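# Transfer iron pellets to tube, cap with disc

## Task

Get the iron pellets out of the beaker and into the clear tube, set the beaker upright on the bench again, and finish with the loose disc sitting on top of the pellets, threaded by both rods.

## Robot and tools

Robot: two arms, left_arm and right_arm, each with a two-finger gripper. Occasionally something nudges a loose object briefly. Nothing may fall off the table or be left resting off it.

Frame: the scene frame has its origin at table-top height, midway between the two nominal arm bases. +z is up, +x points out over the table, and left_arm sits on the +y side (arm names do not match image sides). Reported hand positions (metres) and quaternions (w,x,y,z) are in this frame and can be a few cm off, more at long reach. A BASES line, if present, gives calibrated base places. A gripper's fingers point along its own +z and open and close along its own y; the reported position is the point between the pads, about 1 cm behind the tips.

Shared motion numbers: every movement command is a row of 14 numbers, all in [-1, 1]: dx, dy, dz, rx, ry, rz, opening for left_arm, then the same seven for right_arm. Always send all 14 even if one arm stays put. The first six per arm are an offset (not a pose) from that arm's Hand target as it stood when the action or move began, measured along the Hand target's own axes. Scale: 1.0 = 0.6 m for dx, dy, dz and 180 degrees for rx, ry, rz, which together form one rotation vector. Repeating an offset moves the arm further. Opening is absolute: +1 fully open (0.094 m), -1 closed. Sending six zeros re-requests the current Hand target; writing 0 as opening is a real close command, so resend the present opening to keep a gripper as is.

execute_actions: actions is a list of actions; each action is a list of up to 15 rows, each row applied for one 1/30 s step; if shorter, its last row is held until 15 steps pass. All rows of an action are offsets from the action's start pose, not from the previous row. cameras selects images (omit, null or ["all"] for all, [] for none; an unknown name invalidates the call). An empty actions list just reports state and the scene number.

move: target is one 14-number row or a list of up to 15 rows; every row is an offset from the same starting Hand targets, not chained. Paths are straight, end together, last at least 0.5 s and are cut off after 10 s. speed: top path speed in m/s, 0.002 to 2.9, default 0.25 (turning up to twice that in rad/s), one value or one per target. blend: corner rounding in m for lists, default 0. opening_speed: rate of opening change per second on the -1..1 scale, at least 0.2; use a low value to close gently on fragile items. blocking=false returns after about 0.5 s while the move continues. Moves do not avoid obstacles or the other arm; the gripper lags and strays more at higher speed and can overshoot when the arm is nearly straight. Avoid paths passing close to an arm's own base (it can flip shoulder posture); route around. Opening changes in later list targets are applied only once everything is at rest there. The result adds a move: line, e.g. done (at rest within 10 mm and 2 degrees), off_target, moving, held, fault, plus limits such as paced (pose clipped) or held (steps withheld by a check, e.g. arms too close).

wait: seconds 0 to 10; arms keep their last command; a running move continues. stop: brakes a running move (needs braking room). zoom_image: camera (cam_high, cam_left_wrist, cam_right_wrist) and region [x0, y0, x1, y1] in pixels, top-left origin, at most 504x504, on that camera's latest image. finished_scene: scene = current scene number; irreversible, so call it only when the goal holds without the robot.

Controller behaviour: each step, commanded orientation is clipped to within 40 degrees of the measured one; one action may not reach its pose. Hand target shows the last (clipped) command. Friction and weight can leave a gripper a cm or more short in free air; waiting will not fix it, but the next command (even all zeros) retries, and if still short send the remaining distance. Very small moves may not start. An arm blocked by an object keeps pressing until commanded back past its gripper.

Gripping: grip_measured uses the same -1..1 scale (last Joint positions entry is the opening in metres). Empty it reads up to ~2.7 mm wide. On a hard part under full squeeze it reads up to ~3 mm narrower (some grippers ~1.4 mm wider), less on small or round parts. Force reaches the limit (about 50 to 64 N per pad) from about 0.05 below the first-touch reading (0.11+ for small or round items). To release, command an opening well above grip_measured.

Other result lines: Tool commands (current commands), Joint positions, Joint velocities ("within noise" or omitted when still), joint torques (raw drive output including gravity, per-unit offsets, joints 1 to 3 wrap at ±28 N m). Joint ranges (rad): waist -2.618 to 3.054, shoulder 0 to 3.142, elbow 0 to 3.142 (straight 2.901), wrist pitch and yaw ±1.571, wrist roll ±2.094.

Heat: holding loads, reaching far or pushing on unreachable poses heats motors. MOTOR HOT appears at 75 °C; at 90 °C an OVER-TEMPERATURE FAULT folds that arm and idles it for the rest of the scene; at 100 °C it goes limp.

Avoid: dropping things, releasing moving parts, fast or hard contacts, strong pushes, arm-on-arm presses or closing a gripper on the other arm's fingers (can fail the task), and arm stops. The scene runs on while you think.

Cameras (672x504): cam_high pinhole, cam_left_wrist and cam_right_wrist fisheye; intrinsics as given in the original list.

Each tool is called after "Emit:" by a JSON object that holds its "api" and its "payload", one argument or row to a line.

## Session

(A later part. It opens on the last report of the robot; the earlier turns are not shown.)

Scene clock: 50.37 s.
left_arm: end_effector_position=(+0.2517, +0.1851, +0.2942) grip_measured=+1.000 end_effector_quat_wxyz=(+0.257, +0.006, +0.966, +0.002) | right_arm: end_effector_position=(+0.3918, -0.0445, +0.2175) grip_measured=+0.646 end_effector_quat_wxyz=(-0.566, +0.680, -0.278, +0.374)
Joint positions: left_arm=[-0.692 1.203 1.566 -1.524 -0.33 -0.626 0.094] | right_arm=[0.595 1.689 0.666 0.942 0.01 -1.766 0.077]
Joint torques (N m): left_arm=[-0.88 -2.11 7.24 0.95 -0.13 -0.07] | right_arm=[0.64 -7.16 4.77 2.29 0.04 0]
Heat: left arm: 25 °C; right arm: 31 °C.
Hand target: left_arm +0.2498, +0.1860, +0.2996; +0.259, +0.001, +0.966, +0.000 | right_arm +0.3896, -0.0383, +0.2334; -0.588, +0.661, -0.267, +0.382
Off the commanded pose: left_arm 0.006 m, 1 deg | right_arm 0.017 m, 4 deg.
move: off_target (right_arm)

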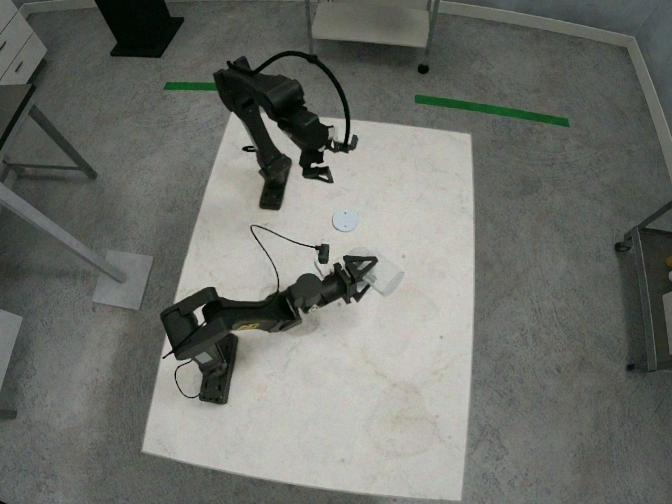

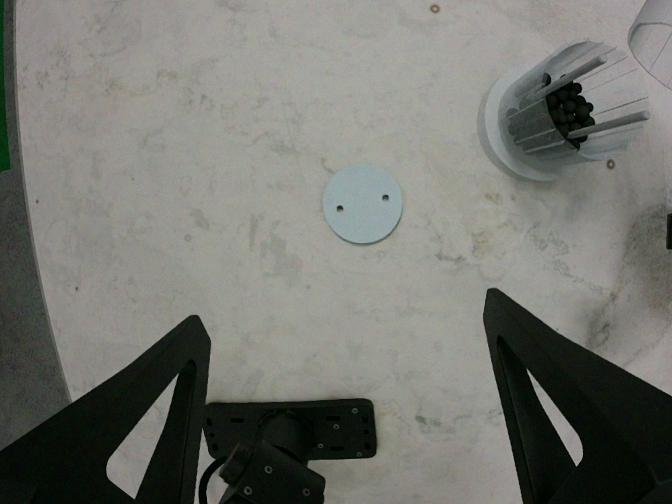

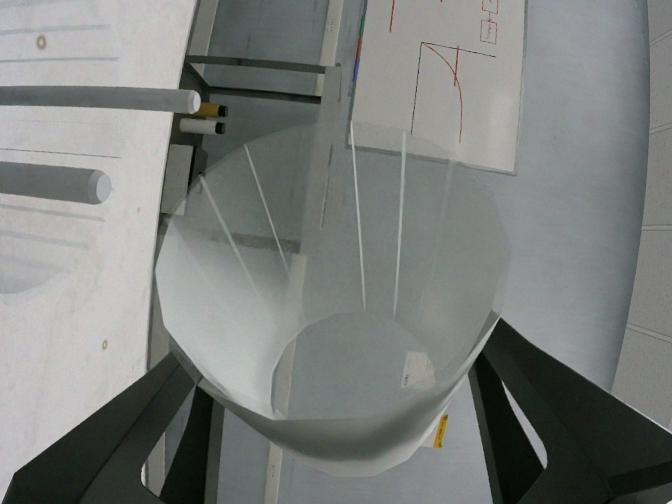

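Emit:
{"api": "move", "payload": {
  "target": [
    [0.058,-0.026,0.149,-0.066,0.0376,-0.16,1,0.1128,-0.0373,0.0017,0,0,0,0.4],
    [0.1158,-0.0517,0.298,-0.1323,0.0752,-0.3197,1,0.2793,0.1625,-0.0322,0.0744,0.2269,0.5654,0.4]
  ],
  "speed": 0.2,
  "blend": 0.02
}}

Scene clock: 59.37 s.
left_arm: end_effector_position=(+0.2745, +0.1520, +0.1137) grip_measured=+1.000 end_effector_quat_wxyz=(+0.107, -0.498, +0.858, +0.064) | right_arm: end_effector_position=(+0.4698, -0.1996, +0.1592) grip_measured=+0.646 end_effector_quat_wxyz=(+0.601, -0.014, +0.799, -0.003)
Joint positions: left_arm=[-0.677 1.605 1.241 -1.255 -0.245 -1.751 0.094] | right_arm=[0.351 1.793 0.751 0.744 0.338 0.079 0.077]
Joint torques (N m): left_arm=[0.7 -5.3 5.18 0.43 -0.24 -0.14] | right_arm=[-0.58 -7.83 7.12 1.52 0.09 0.18]
Heat: left arm: 25 °C; right arm: 31 °C.
Hand target: left_arm +0.2790, +0.1549, +0.1100; +0.111, -0.511, +0.850, +0.067 | right_arm +0.4781, -0.1999, +0.1701; +0.610, +0.000, +0.793, +0.000
Off the commanded pose: left_arm 0.007 m, 2 deg | right_arm 0.014 m, 2 deg.
move: off_target (right_arm)

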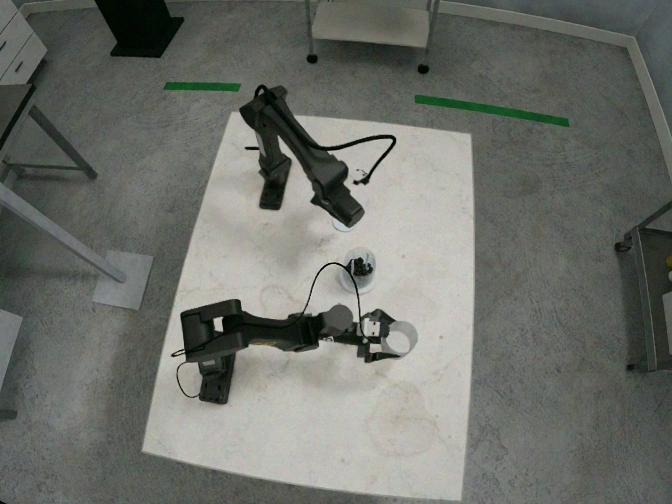

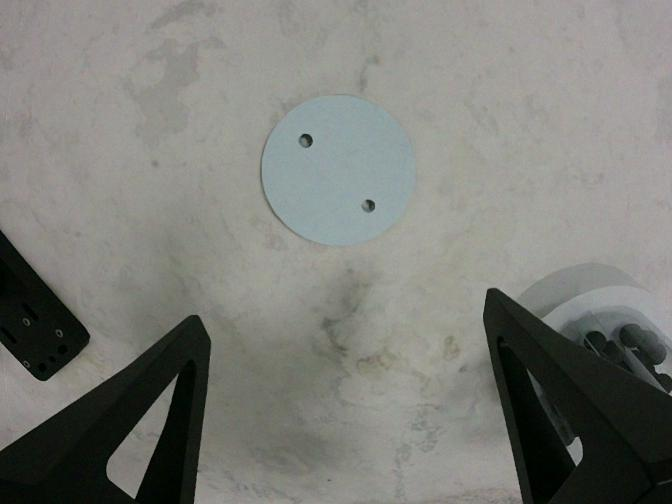

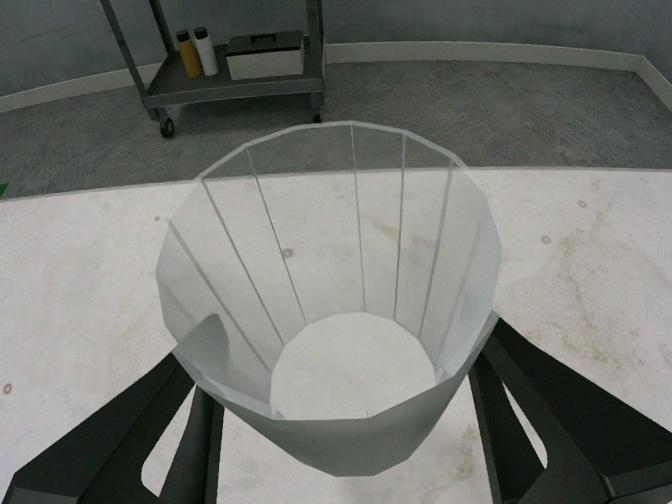

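Emit:
{"api": "move", "payload": {
  "target": [-0.0115,0.0065,0.1475,0,0,0,1,0.1497,-0.05,0.0401,0,0,0.010,0.4],
  "speed": 0.1,
  "cameras": ["cam_left_wrist","cam_right_wrist"]
}}

Scene clock: 63.30 s.
left_arm: end_effector_position=(+0.2854, +0.1814, +0.0292) grip_measured=+1.000 end_effector_quat_wxyz=(+0.105, -0.516, +0.848, +0.064) | right_arm: end_effector_position=(+0.4757, -0.2292, +0.0716) grip_measured=+0.646 end_effector_quat_wxyz=(+0.593, +0.005, +0.806, +0.003)
Joint positions: left_arm=[-0.563 1.667 0.957 -0.887 -0.245 -1.677 0.094] | right_arm=[0.264 2.111 0.691 1.106 0.266 0.096 0.077]
Joint torques (N m): left_arm=[0.57 -5.55 4.96 0.55 -0.19 0.06] | right_arm=[-0.55 -7.92 2.67 2.2 -0.04 0.11]
Heat: left arm: 25 °C; right arm: 31 °C.
Hand target: left_arm +0.2894, +0.1828, +0.0262; +0.111, -0.511, +0.850, +0.067 | right_arm +0.4783, -0.2300, +0.0771; +0.609, +0.012, +0.793, +0.010
Off the commanded pose: left_arm 0.005 m, 1 deg | right_arm 0.006 m, 3 deg.
move: off_target (right_arm)

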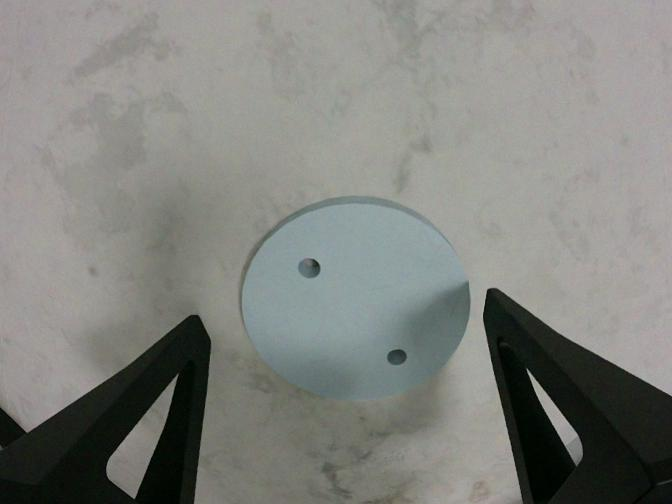

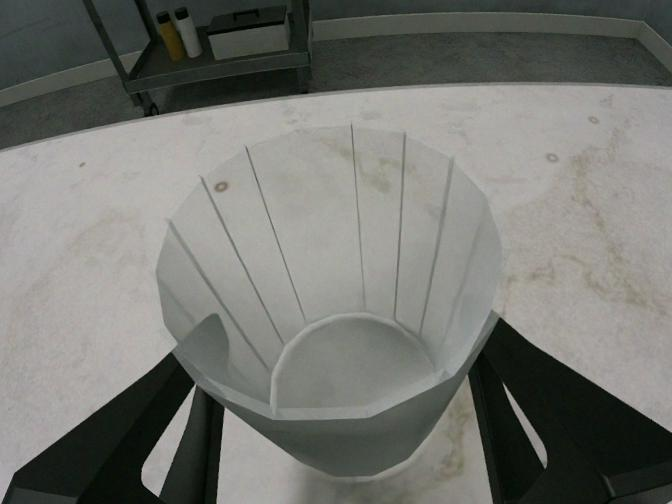

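Emit:
{"api": "move", "payload": {
  "target": [0.0062,-0.0043,0.0258,0,0,0,1,0.0097,0,0.0026,0,-0.013,0,0.4],
  "speed": 0.05,
  "cameras": ["cam_left_wrist","cam_right_wrist"]
}}

Scene clock: 65.10 s.
left_arm: end_effector_position=(+0.2885, +0.1794, +0.0145) grip_measured=+1.000 end_effector_quat_wxyz=(+0.106, -0.515, +0.848, +0.062) | right_arm: end_effector_position=(+0.4772, -0.2287, +0.0668) grip_measured=+0.646 end_effector_quat_wxyz=(+0.611, +0.007, +0.792, +0.007)
Joint positions: left_arm=[-0.563 1.706 0.934 -0.821 -0.245 -1.674 0.094] | right_arm=[0.264 2.178 0.688 1.224 0.266 0.092 0.077]
Joint torques (N m): left_arm=[0.68 -5.38 4.55 0.55 -0.24 0.04] | right_arm=[-0.42 -7.88 2.17 2.2 0.04 0]
Heat: left arm: 25 °C; right arm: 31 °C.
Hand target: left_arm +0.2918, +0.1819, +0.0103; +0.111, -0.511, +0.850, +0.067 | right_arm +0.4783, -0.2298, +0.0711; +0.626, +0.012, +0.780, +0.009
Off the commanded pose: left_arm 0.006 m, 1 deg | right_arm 0.005 m, 2 deg.
move: done

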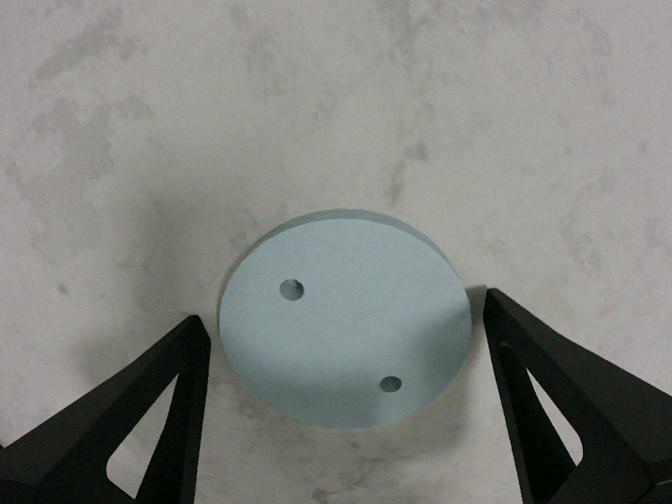

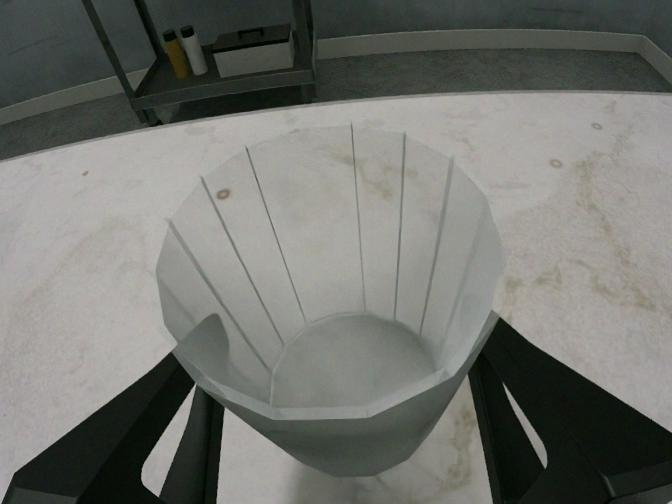

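Emit:
{"api": "move", "payload": {
  "target": [0,0,0,0,0,0,0.55,0.0097,0,0.0026,0,0.003,0,0.4],
  "speed": 0.03,
  "opening_speed": 0.2,
  "cameras": ["cam_left_wrist","cam_right_wrist"]
}}

Scene clock: 68.17 s.
left_arm: end_effector_position=(+0.2892, +0.1790, +0.0144) grip_measured=+0.668 end_effector_quat_wxyz=(+0.106, -0.515, +0.848, +0.061) | right_arm: end_effector_position=(+0.4777, -0.2286, +0.0669) grip_measured=+0.646 end_effector_quat_wxyz=(+0.616, +0.008, +0.788, +0.008)
Joint positions: left_arm=[-0.563 1.706 0.934 -0.818 -0.245 -1.674 0.078] | right_arm=[0.264 2.192 0.688 1.252 0.266 0.09 0.077]
Joint torques (N m): left_arm=[0.77 -5.53 4.57 0.46 -0.24 0.11] | right_arm=[-0.36 -7.56 2.65 2 0.02 0.04]
Heat: left arm: 25 °C; right arm: 31 °C.
Hand target: left_arm +0.2918, +0.1819, +0.0103; +0.111, -0.511, +0.850, +0.067 | right_arm +0.4785, -0.2296, +0.0651; +0.622, +0.012, +0.783, +0.009
Off the commanded pose: left_arm 0.006 m, 1 deg | right_arm 0.002 m, 1 deg.
move: done

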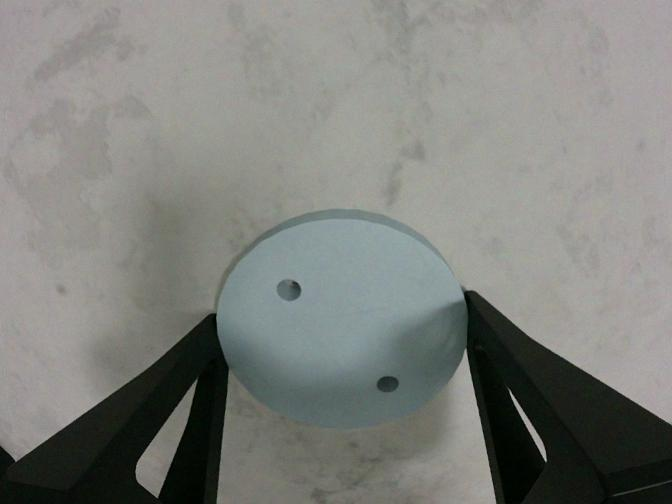

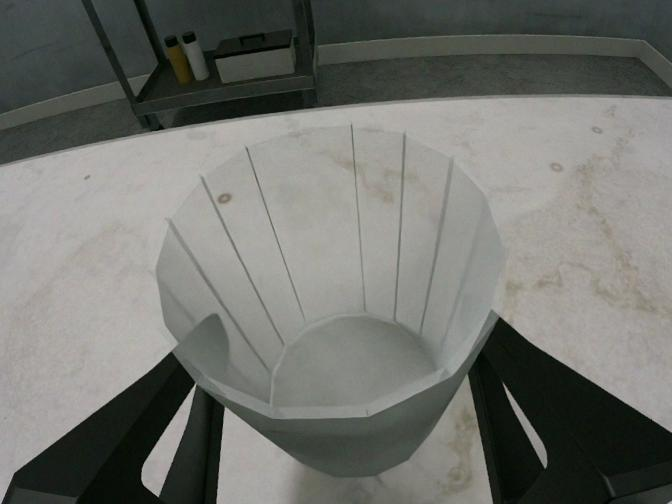

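Emit:
{"api": "move", "payload": {
  "target": [
    [-0.0971,0,-0.3622,0,0,0,0.55,0.008,0,0.0021,0,0.006,0,0.4],
    [0.1147,-0.2347,-0.424,0.0884,0,0.33,0.55,0.008,0,0.0021,0,0.006,0,0.4]
  ],
  "speed": [0.12,0.2],
  "blend": 0.02
}}

Scene clock: 75.73 s.
left_arm: end_effector_position=(+0.3525, +0.0021, +0.2379) grip_measured=+0.668 end_effector_quat_wxyz=(+0.151, -0.012, +0.988, -0.025) | right_arm: end_effector_position=(+0.4777, -0.2286, +0.0669) grip_measured=+0.646 end_effector_quat_wxyz=(+0.616, +0.008, +0.788, +0.008)
Joint positions: left_arm=[-0.809 2.045 2.289 -1.573 -0.19 -0.827 0.078] | right_arm=[0.264 2.192 0.688 1.252 0.266 0.09 0.077]
Joint torques (N m): left_arm=[-0.72 -8.84 7.87 0.69 -0.09 0.12] | right_arm=[-0.36 -7.27 2.93 1.81 -0.01 0.09]
Heat: left arm: 25 °C; right arm: 32 °C.
Hand target: left_arm +0.3543, -0.0008, +0.2384; +0.130, -0.005, +0.991, +0.000 | right_arm +0.4787, -0.2295, +0.0601; +0.614, +0.012, +0.789, +0.010
Off the commanded pose: left_arm 0.003 m, 4 deg | right_arm 0.007 m, 1 deg.
joint sent to its limit (left arm) — joint 4 (wrist pitch), lower limit. The joint targets are off in position and orientation.
move: off_target (left_arm)

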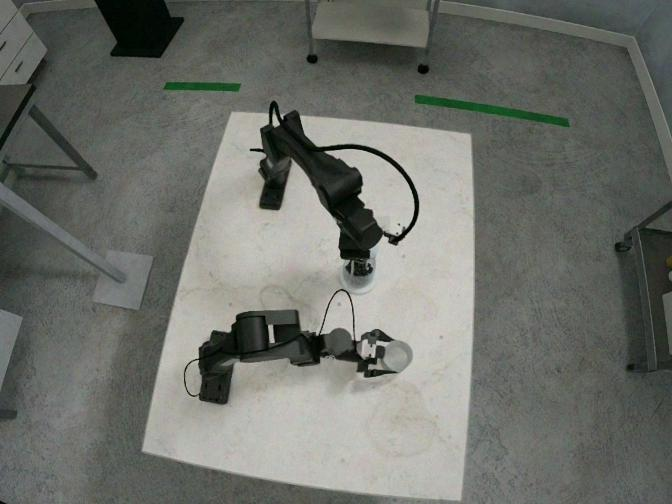

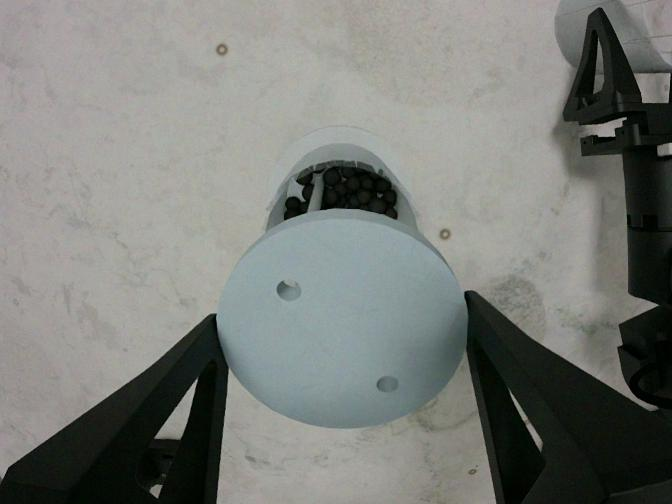

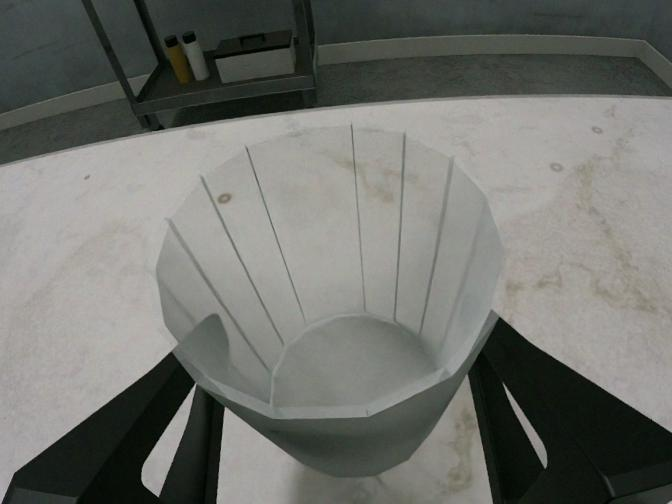

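Emit:
{"api": "move", "payload": {
  "target": [0,0,0,0,0,0,0.55,0.008,0,0.0021,0,0.003,0,0.4],
  "speed": 0.05,
  "cameras": ["cam_right_wrist"]
}}

Scene clock: 77.33 s.
left_arm: end_effector_position=(+0.3525, +0.0021, +0.2379) grip_measured=+0.668 end_effector_quat_wxyz=(+0.151, -0.012, +0.988, -0.024) | right_arm: end_effector_position=(+0.4778, -0.2289, +0.0666) grip_measured=+0.646 end_effector_quat_wxyz=(+0.619, +0.010, +0.786, +0.006)
Joint positions: left_arm=[-0.809 2.045 2.289 -1.573 -0.19 -0.826 0.078] | right_arm=[0.265 2.2 0.688 1.266 0.272 0.09 0.077]
Joint torques (N m): left_arm=[-0.68 -8.76 7.91 0.7 -0.13 0.07] | right_arm=[-0.35 -6.87 3.15 1.69 -0.05 0.15]
Heat: left arm: 25 °C; right arm: 32 °C.
Hand target: left_arm +0.3543, -0.0008, +0.2384; +0.130, -0.005, +0.991, +0.000 | right_arm +0.4787, -0.2293, +0.0551; +0.611, +0.012, +0.792, +0.010
Off the commanded pose: left_arm 0.003 m, 4 deg | right_arm 0.012 m, 1 deg.
joint sent to its limit (left arm) — joint 4 (wrist pitch), lower limit. The joint targets are off in position and orientation.
move: off_target (left_arm, right_arm)

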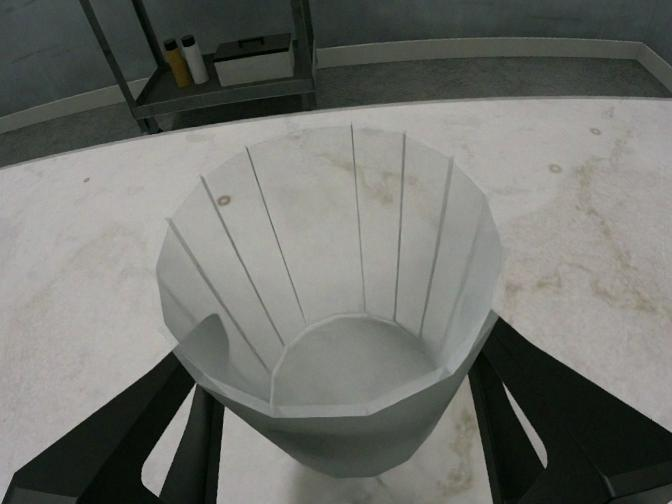

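Emit:
{"api": "move", "payload": {
  "target": [0,0,0,0,0,0,0.55,-0.003,0,-0.0005,0,0.014,0,0.4],
  "speed": 0.05,
  "cameras": ["cam_right_wrist"]
}}

Scene clock: 78.80 s.
left_arm: end_effector_position=(+0.3525, +0.0021, +0.2379) grip_measured=+0.668 end_effector_quat_wxyz=(+0.151, -0.012, +0.988, -0.024) | right_arm: end_effector_position=(+0.4776, -0.2289, +0.0659) grip_measured=+0.646 end_effector_quat_wxyz=(+0.617, +0.009, +0.787, +0.006)
Joint positions: left_arm=[-0.809 2.045 2.289 -1.573 -0.19 -0.826 0.078] | right_arm=[0.265 2.2 0.688 1.263 0.272 0.09 0.077]
Joint torques (N m): left_arm=[-0.64 -8.99 7.72 0.7 -0.07 0.06] | right_arm=[-0.65 -10.93 3.52 0.85 -0.07 0.29]
Heat: left arm: 25 °C; right arm: 31 °C.
Hand target: left_arm +0.3543, -0.0008, +0.2384; +0.130, -0.005, +0.991, +0.000 | right_arm +0.4789, -0.2294, +0.0570; +0.593, +0.012, +0.805, +0.010
Off the commanded pose: left_arm 0.003 m, 4 deg | right_arm 0.009 m, 4 deg.
joint sent to its limit (left arm) — joint 4 (wrist pitch), lower limit. The joint targets are off in position and orientation.
move: off_target (left_arm, right_arm)

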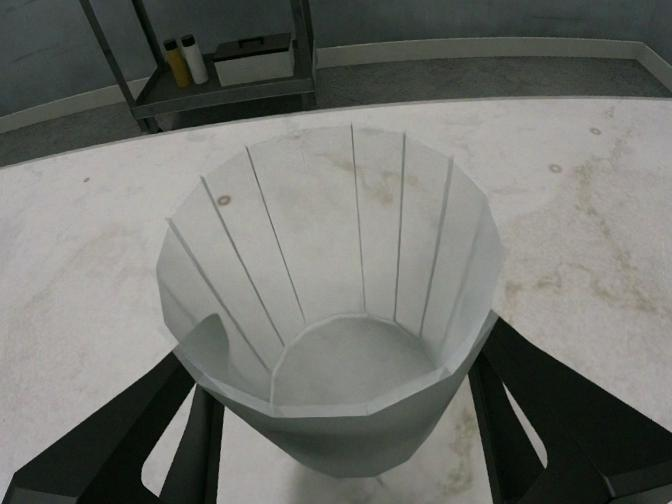

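Emit:
{"api": "move", "payload": {
  "target": [0,0,0,0,0,0,0.55,0,0,0,0,0,0,1],
  "opening_speed": 0.25,
  "cameras": ["cam_right_wrist"]
}}

Scene clock: 81.90 s.
left_arm: end_effector_position=(+0.3525, +0.0021, +0.2379) grip_measured=+0.668 end_effector_quat_wxyz=(+0.151, -0.012, +0.988, -0.024) | right_arm: end_effector_position=(+0.4738, -0.2289, +0.0496) grip_measured=+0.998 end_effector_quat_wxyz=(+0.590, +0.004, +0.807, +0.004)
Joint positions: left_arm=[-0.809 2.045 2.289 -1.573 -0.19 -0.826 0.078] | right_arm=[0.264 2.2 0.691 1.189 0.261 0.098 0.094]
Joint torques (N m): left_arm=[-0.72 -9.02 7.79 0.67 -0.07 0.07] | right_arm=[-0.69 -10.92 3.62 1.43 -0.01 0.16]
Heat: left arm: 25 °C; right arm: 31 °C.
Hand target: left_arm +0.3543, -0.0008, +0.2384; +0.130, -0.005, +0.991, +0.000 | right_arm +0.4789, -0.2294, +0.0570; +0.593, +0.012, +0.805, +0.010
Off the commanded pose: left_arm 0.003 m, 4 deg | right_arm 0.009 m, 1 deg.
joint sent to its limit (left arm) — joint 4 (wrist pitch), lower limit. The joint targets are off in position and orientation.
move: off_target (left_arm)

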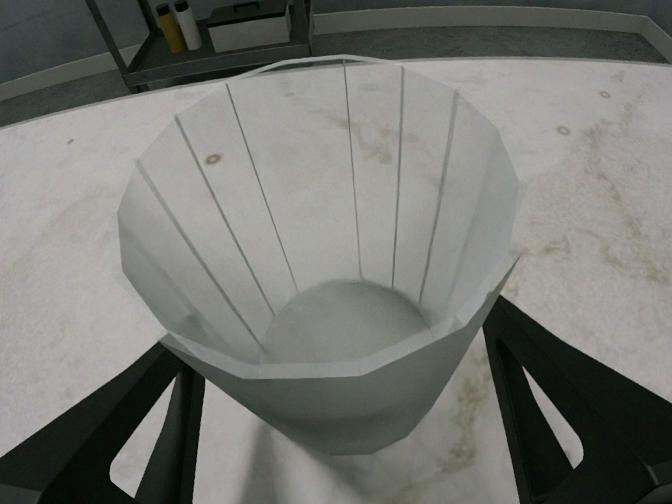

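Emit:
{"api": "move", "payload": {
  "target": [
    [0,0,0,0,0,0,0.55,0.0617,-0.0016,-0.199,0,0,0,1],
    [0.0189,-0.0167,0.064,-0.010,0,0,0.55,-0.2843,0.1305,-0.4375,-0.3328,-0.0915,-0.053,0.2]
  ],
  "speed": [0.12,0.2],
  "blend": 0.01
}}

Emit:
{"api": "zoom_image", "payload": {
  "camera": "cam_right_wrist",
  "region": [220, 100, 460, 320]
}}

Emit:
{"api": "zoom_image", "payload": {
  "camera": "cam_left_wrist",
  "region": [240, 90, 480, 320]
}}

Scene clock: 91.87 s.
left_arm: end_effector_position=(+0.3504, -0.0064, +0.2050) grip_measured=+0.668 end_effector_quat_wxyz=(+0.123, -0.004, +0.992, +0.007) | right_arm: end_effector_position=(+0.2760, -0.1535, +0.2865) grip_measured=+0.202 end_effector_quat_wxyz=(+0.614, -0.347, +0.607, +0.367)
Joint positions: left_arm=[-0.827 2.114 2.27 -1.573 -0.193 -0.836 0.078] | right_arm=[0.024 1.051 0.39 0.704 -1.02 0.056 0.056]
Joint torques (N m): left_arm=[-0.79 -9.51 5.27 0.76 -0.27 -0.1] | right_arm=[-0.68 -3.1 7.84 1.14 -0.04 0.14]
Heat: left arm: 26 °C; right arm: 31 °C.
Hand target: left_arm +0.3533, -0.0109, +0.1983; +0.130, -0.007, +0.991, +0.016 | right_arm +0.2793, -0.1569, +0.2999; +0.623, -0.347, +0.602, +0.360
Off the commanded pose: left_arm 0.008 m, 1 deg | right_arm 0.014 m, 1 deg.
move: off_target (right_arm); target 2's new opening was sent with right_arm's hand 0.014 m and 1 deg from that target

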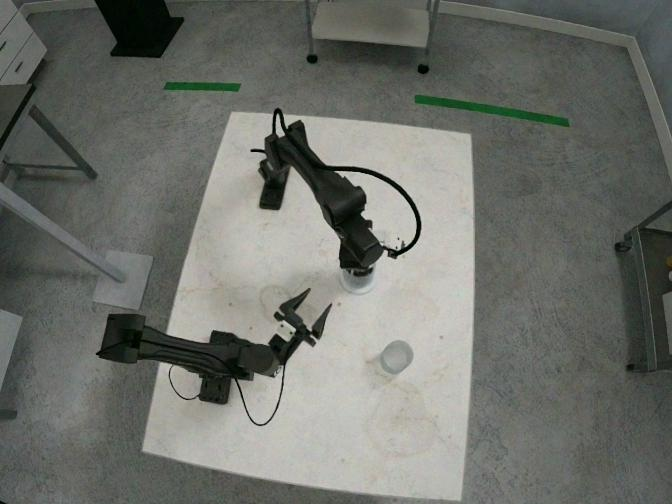

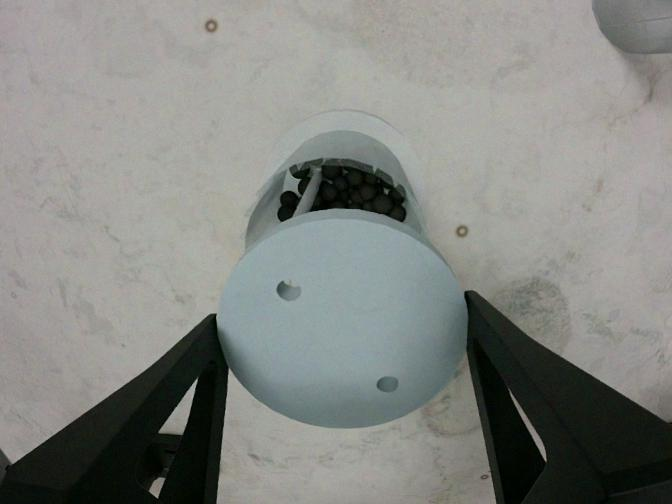

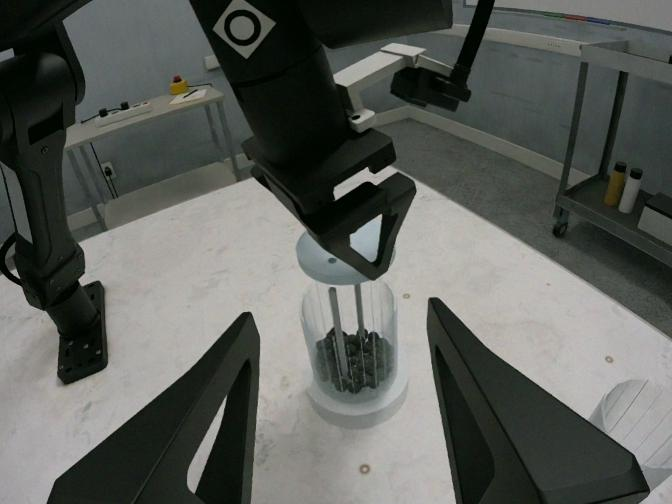

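Scaled by 2.100 (camera's finer frame: 960x720).

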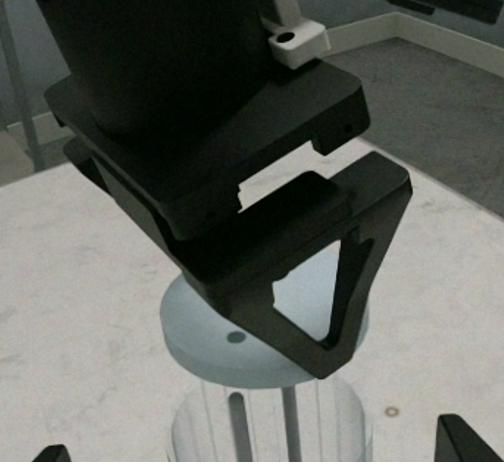

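Scaled by 2.100 (camera's finer frame: 960x720).

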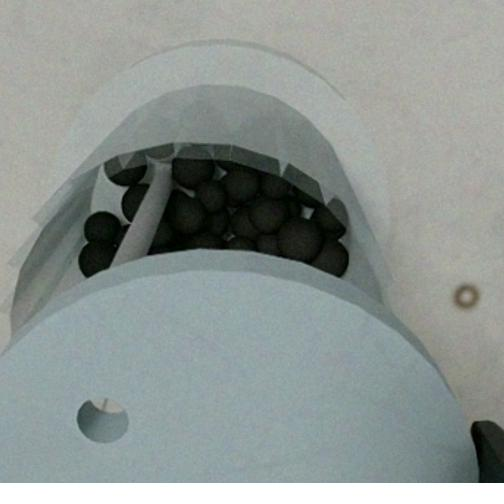

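Emit:
{"api": "move", "payload": {
  "target": [0.0112,0.0077,0.0298,0,0,0,0.55,0,0,0,0,0,0,0.2],
  "speed": 0.06,
  "cameras": ["cam_left_wrist","cam_right_wrist"]
}}

Emit:
{"api": "zoom_image", "payload": {
  "camera": "cam_right_wrist",
  "region": [220, 140, 460, 340]
}}

Emit:
{"api": "zoom_image", "payload": {
  "camera": "cam_left_wrist",
  "region": [240, 90, 480, 320]
}}

Scene clock: 95.00 s.
left_arm: end_effector_position=(+0.3465, -0.0042, +0.1806) grip_measured=+0.668 end_effector_quat_wxyz=(+0.118, +0.002, +0.993, +0.022) | right_arm: end_effector_position=(+0.2760, -0.1535, +0.2865) grip_measured=+0.202 end_effector_quat_wxyz=(+0.614, -0.346, +0.607, +0.367)
Joint positions: left_arm=[-0.836 2.082 2.12 -1.484 -0.207 -0.836 0.078] | right_arm=[0.024 1.051 0.39 0.704 -1.02 0.058 0.056]
Joint torques (N m): left_arm=[-0.17 -11.69 3.73 1.01 -0.15 -0.1] | right_arm=[-0.64 -3.11 7.79 1.14 -0.04 0.11]
Heat: left arm: 26 °C; right arm: 31 °C.
Hand target: left_arm +0.3514, -0.0057, +0.1795; +0.130, -0.007, +0.991, +0.016 | right_arm +0.2793, -0.1569, +0.2999; +0.623, -0.347, +0.602, +0.360
Off the commanded pose: left_arm 0.005 m, 2 deg | right_arm 0.014 m, 1 deg.
move: off_target (right_arm)

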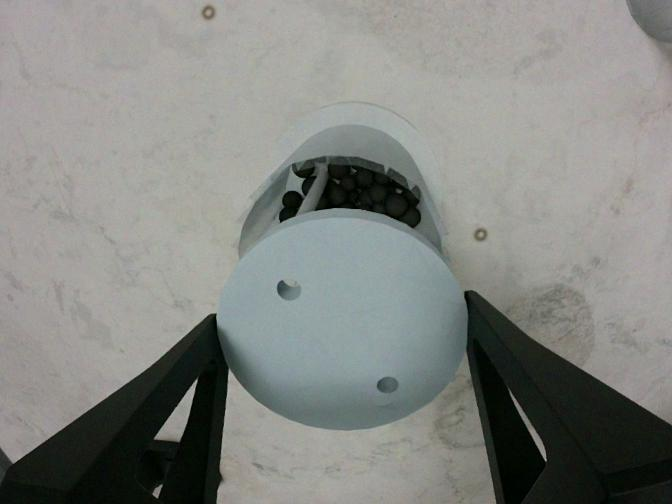

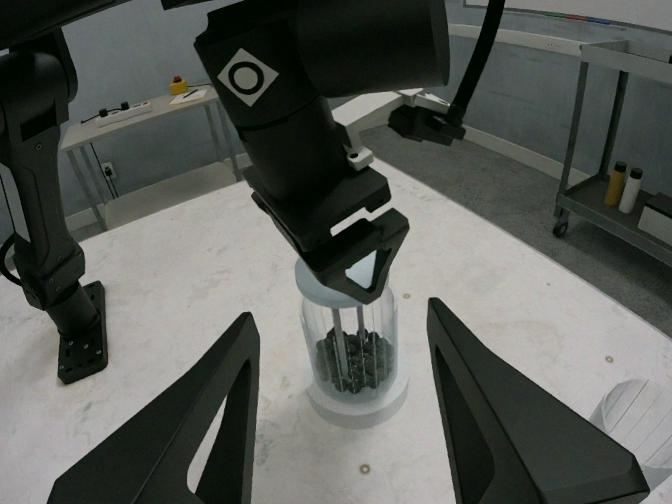

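Scaled by 2.100 (camera's finer frame: 960x720).

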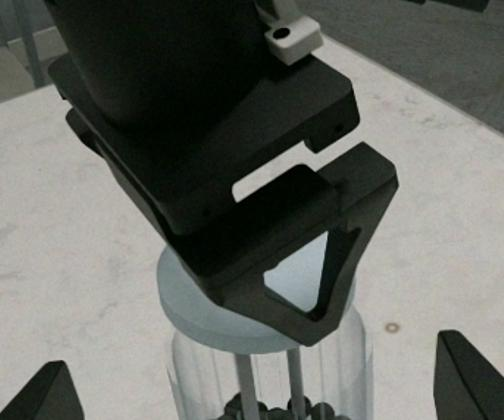

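Scaled by 2.100 (camera's finer frame: 960x720).

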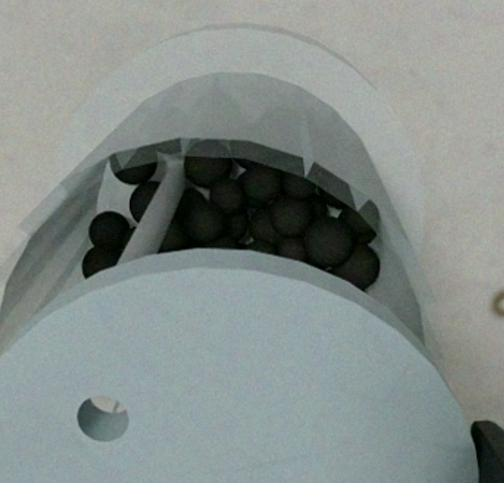

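Emit:
{"api": "zoom_image", "payload": {
  "camera": "cam_left_wrist",
  "region": [280, 140, 360, 220]
}}

Emit:
{"api": "zoom_image", "payload": {
  "camera": "cam_left_wrist",
  "region": [264, 265, 314, 315]
}}

Scaled by 6.300 (camera's finer frame: 960x720).

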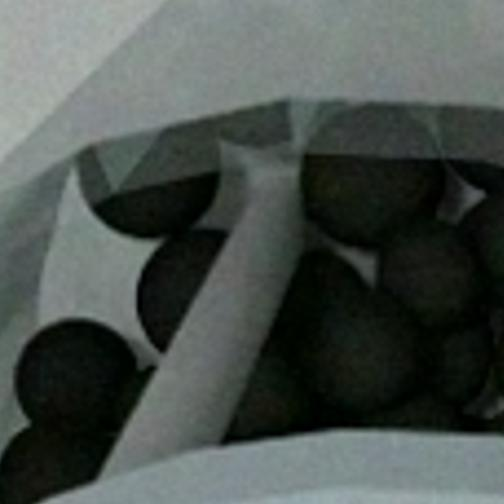

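Scaled by 10.080 (camera's finer frame: 960x720).

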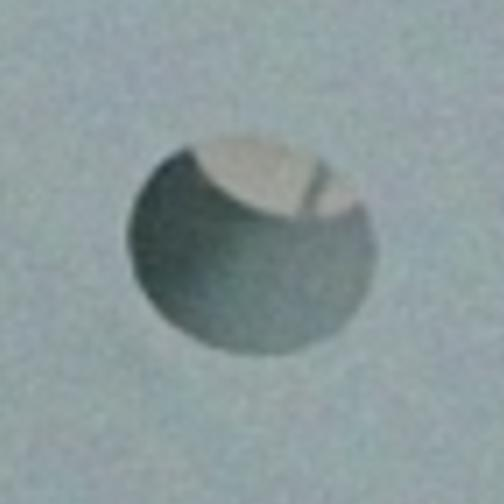

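Emit:
{"api": "move", "payload": {
  "target": [-0.0078,0.0067,-0.01,0,0,0,0.55,0,0,0,0,0,0,0.2],
  "speed": 0.05,
  "cameras": ["cam_left_wrist","cam_right_wrist"]
}}

Emit:
{"api": "zoom_image", "payload": {
  "camera": "cam_left_wrist",
  "region": [280, 140, 360, 220]
}}

Emit:
{"api": "zoom_image", "payload": {
  "camera": "cam_left_wrist",
  "region": [264, 265, 314, 315]
}}

Emit:
{"api": "zoom_image", "payload": {
  "camera": "cam_right_wrist",
  "region": [280, 220, 400, 340]
}}

Scene clock: 98.27 s.
left_arm: end_effector_position=(+0.3466, -0.0044, +0.1811) grip_measured=+0.668 end_effector_quat_wxyz=(+0.119, +0.002, +0.993, +0.021) | right_arm: end_effector_position=(+0.2760, -0.1535, +0.2865) grip_measured=+0.202 end_effector_quat_wxyz=(+0.614, -0.346, +0.607, +0.367)
Joint positions: left_arm=[-0.836 2.082 2.122 -1.484 -0.207 -0.836 0.078] | right_arm=[0.024 1.051 0.39 0.704 -1.02 0.058 0.056]
Joint torques (N m): left_arm=[0.8 -11.55 6.39 0.74 -0.16 0.04] | right_arm=[-0.68 -3.18 7.83 1.14 -0.02 0.12]
Heat: left arm: 25 °C; right arm: 30 °C.
Hand target: left_arm +0.3543, -0.0018, +0.1866; +0.130, -0.007, +0.991, +0.016 | right_arm +0.2793, -0.1569, +0.2999; +0.623, -0.347, +0.602, +0.360
Off the commanded pose: left_arm 0.010 m, 2 deg | right_arm 0.014 m, 1 deg.
move: off_target (right_arm)

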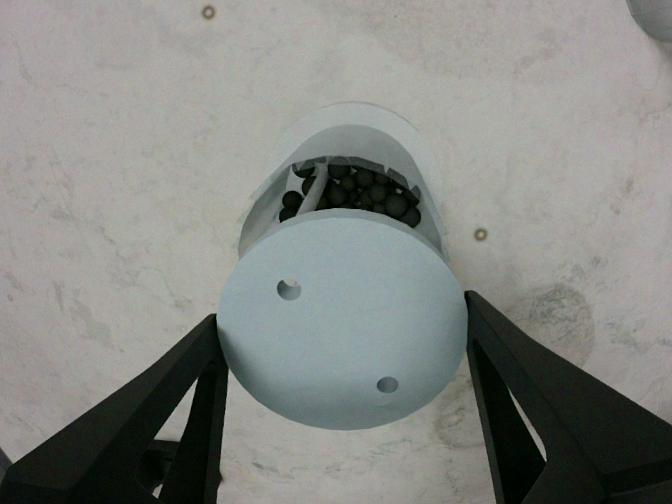

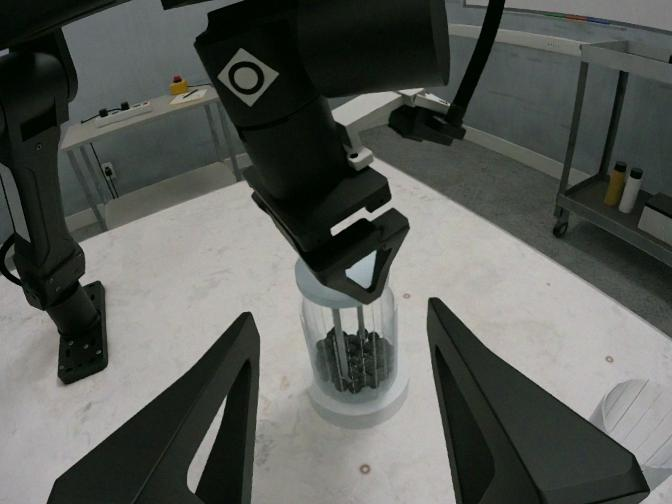

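Scaled by 6.300 (camera's finer frame: 960x720).

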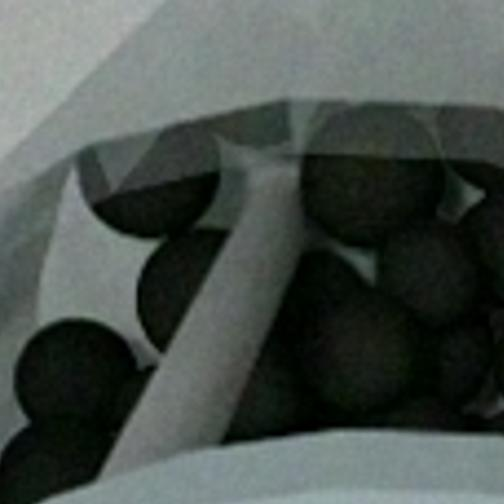

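Scaled by 10.080 (camera's finer frame: 960x720).

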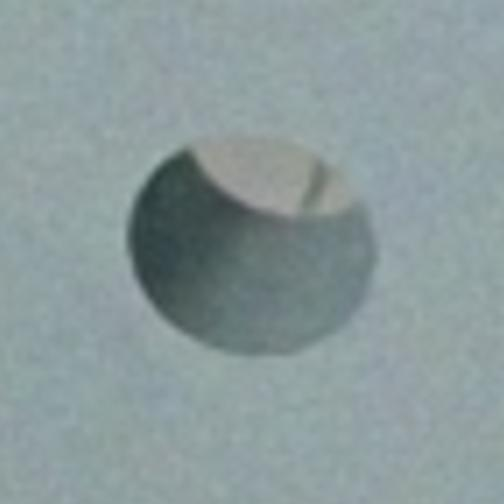

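Scaled by 4.200 (camera's finer frame: 960x720).

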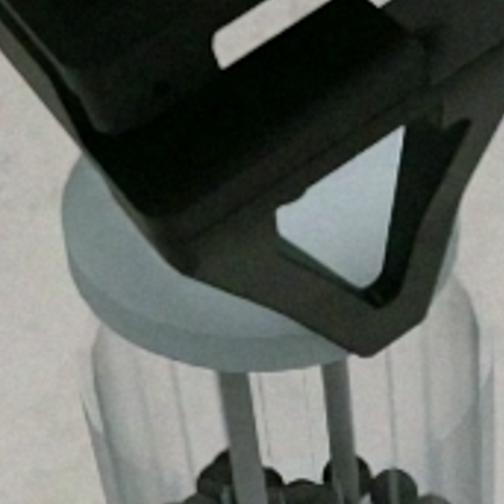

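Emit:
{"api": "move", "payload": {
  "target": [-0.008,0.0033,-0.016,0,0,0,0.55,0,0,0,0,0,0,0.2],
  "speed": 0.05,
  "cameras": ["cam_left_wrist","cam_right_wrist"]
}}

Emit:
{"api": "zoom_image", "payload": {
  "camera": "cam_left_wrist",
  "region": [280, 140, 360, 220]
}}

Emit:
{"api": "zoom_image", "payload": {
  "camera": "cam_right_wrist",
  "region": [280, 220, 400, 340]
}}

Scene clock: 100.07 s.
left_arm: end_effector_position=(+0.3525, -0.0007, +0.1939) grip_measured=+0.667 end_effector_quat_wxyz=(+0.126, -0.008, +0.992, +0.013) | right_arm: end_effector_position=(+0.2760, -0.1535, +0.2865) grip_measured=+0.202 end_effector_quat_wxyz=(+0.614, -0.346, +0.607, +0.367)
Joint positions: left_arm=[-0.819 2.082 2.172 -1.511 -0.205 -0.836 0.078] | right_arm=[0.024 1.051 0.39 0.704 -1.02 0.058 0.056]
Joint torques (N m): left_arm=[0.69 -9.95 8.13 0.45 -0.13 0.08] | right_arm=[-0.77 -3.03 7.82 1.12 -0.04 0.12]
Heat: left arm: 25 °C; right arm: 30 °C.
Hand target: left_arm +0.3564, -0.0001, +0.1972; +0.130, -0.007, +0.991, +0.016 | right_arm +0.2793, -0.1569, +0.2999; +0.623, -0.347, +0.602, +0.360
Off the commanded pose: left_arm 0.005 m, 1 deg | right_arm 0.014 m, 1 deg.
move: off_target (right_arm)

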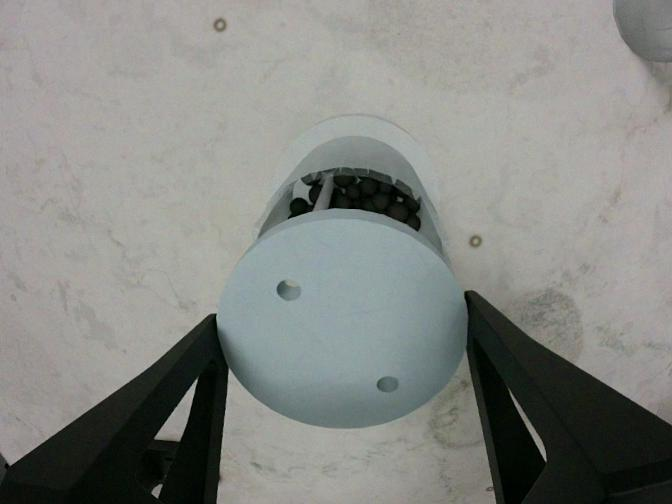

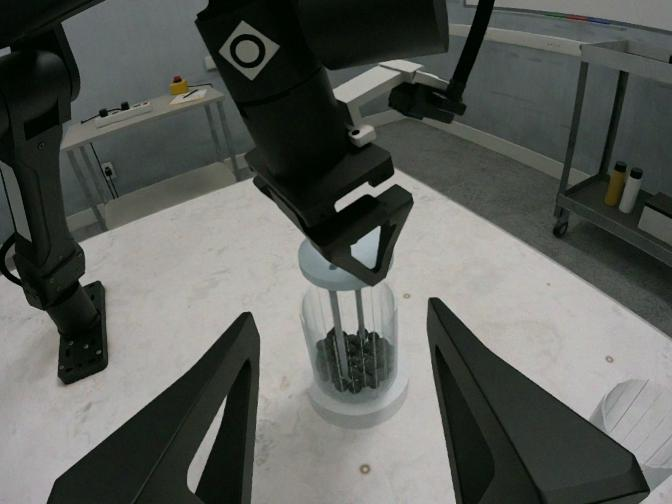

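Scaled by 6.300 (camera's finer frame: 960x720).

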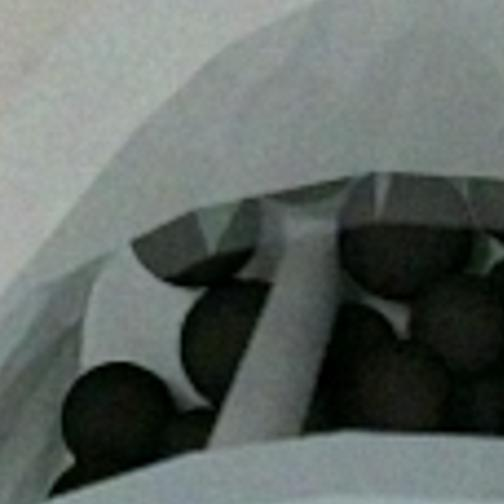

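Scaled by 4.200 (camera's finer frame: 960x720).

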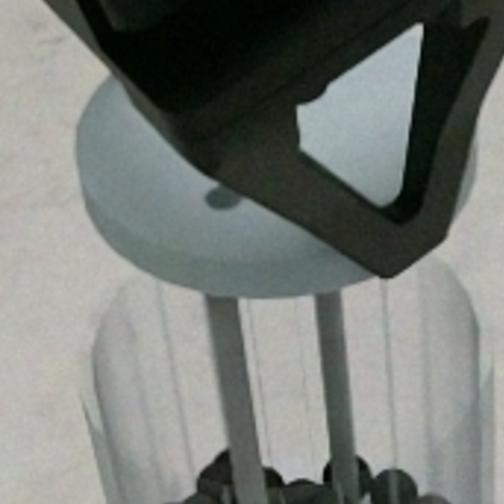

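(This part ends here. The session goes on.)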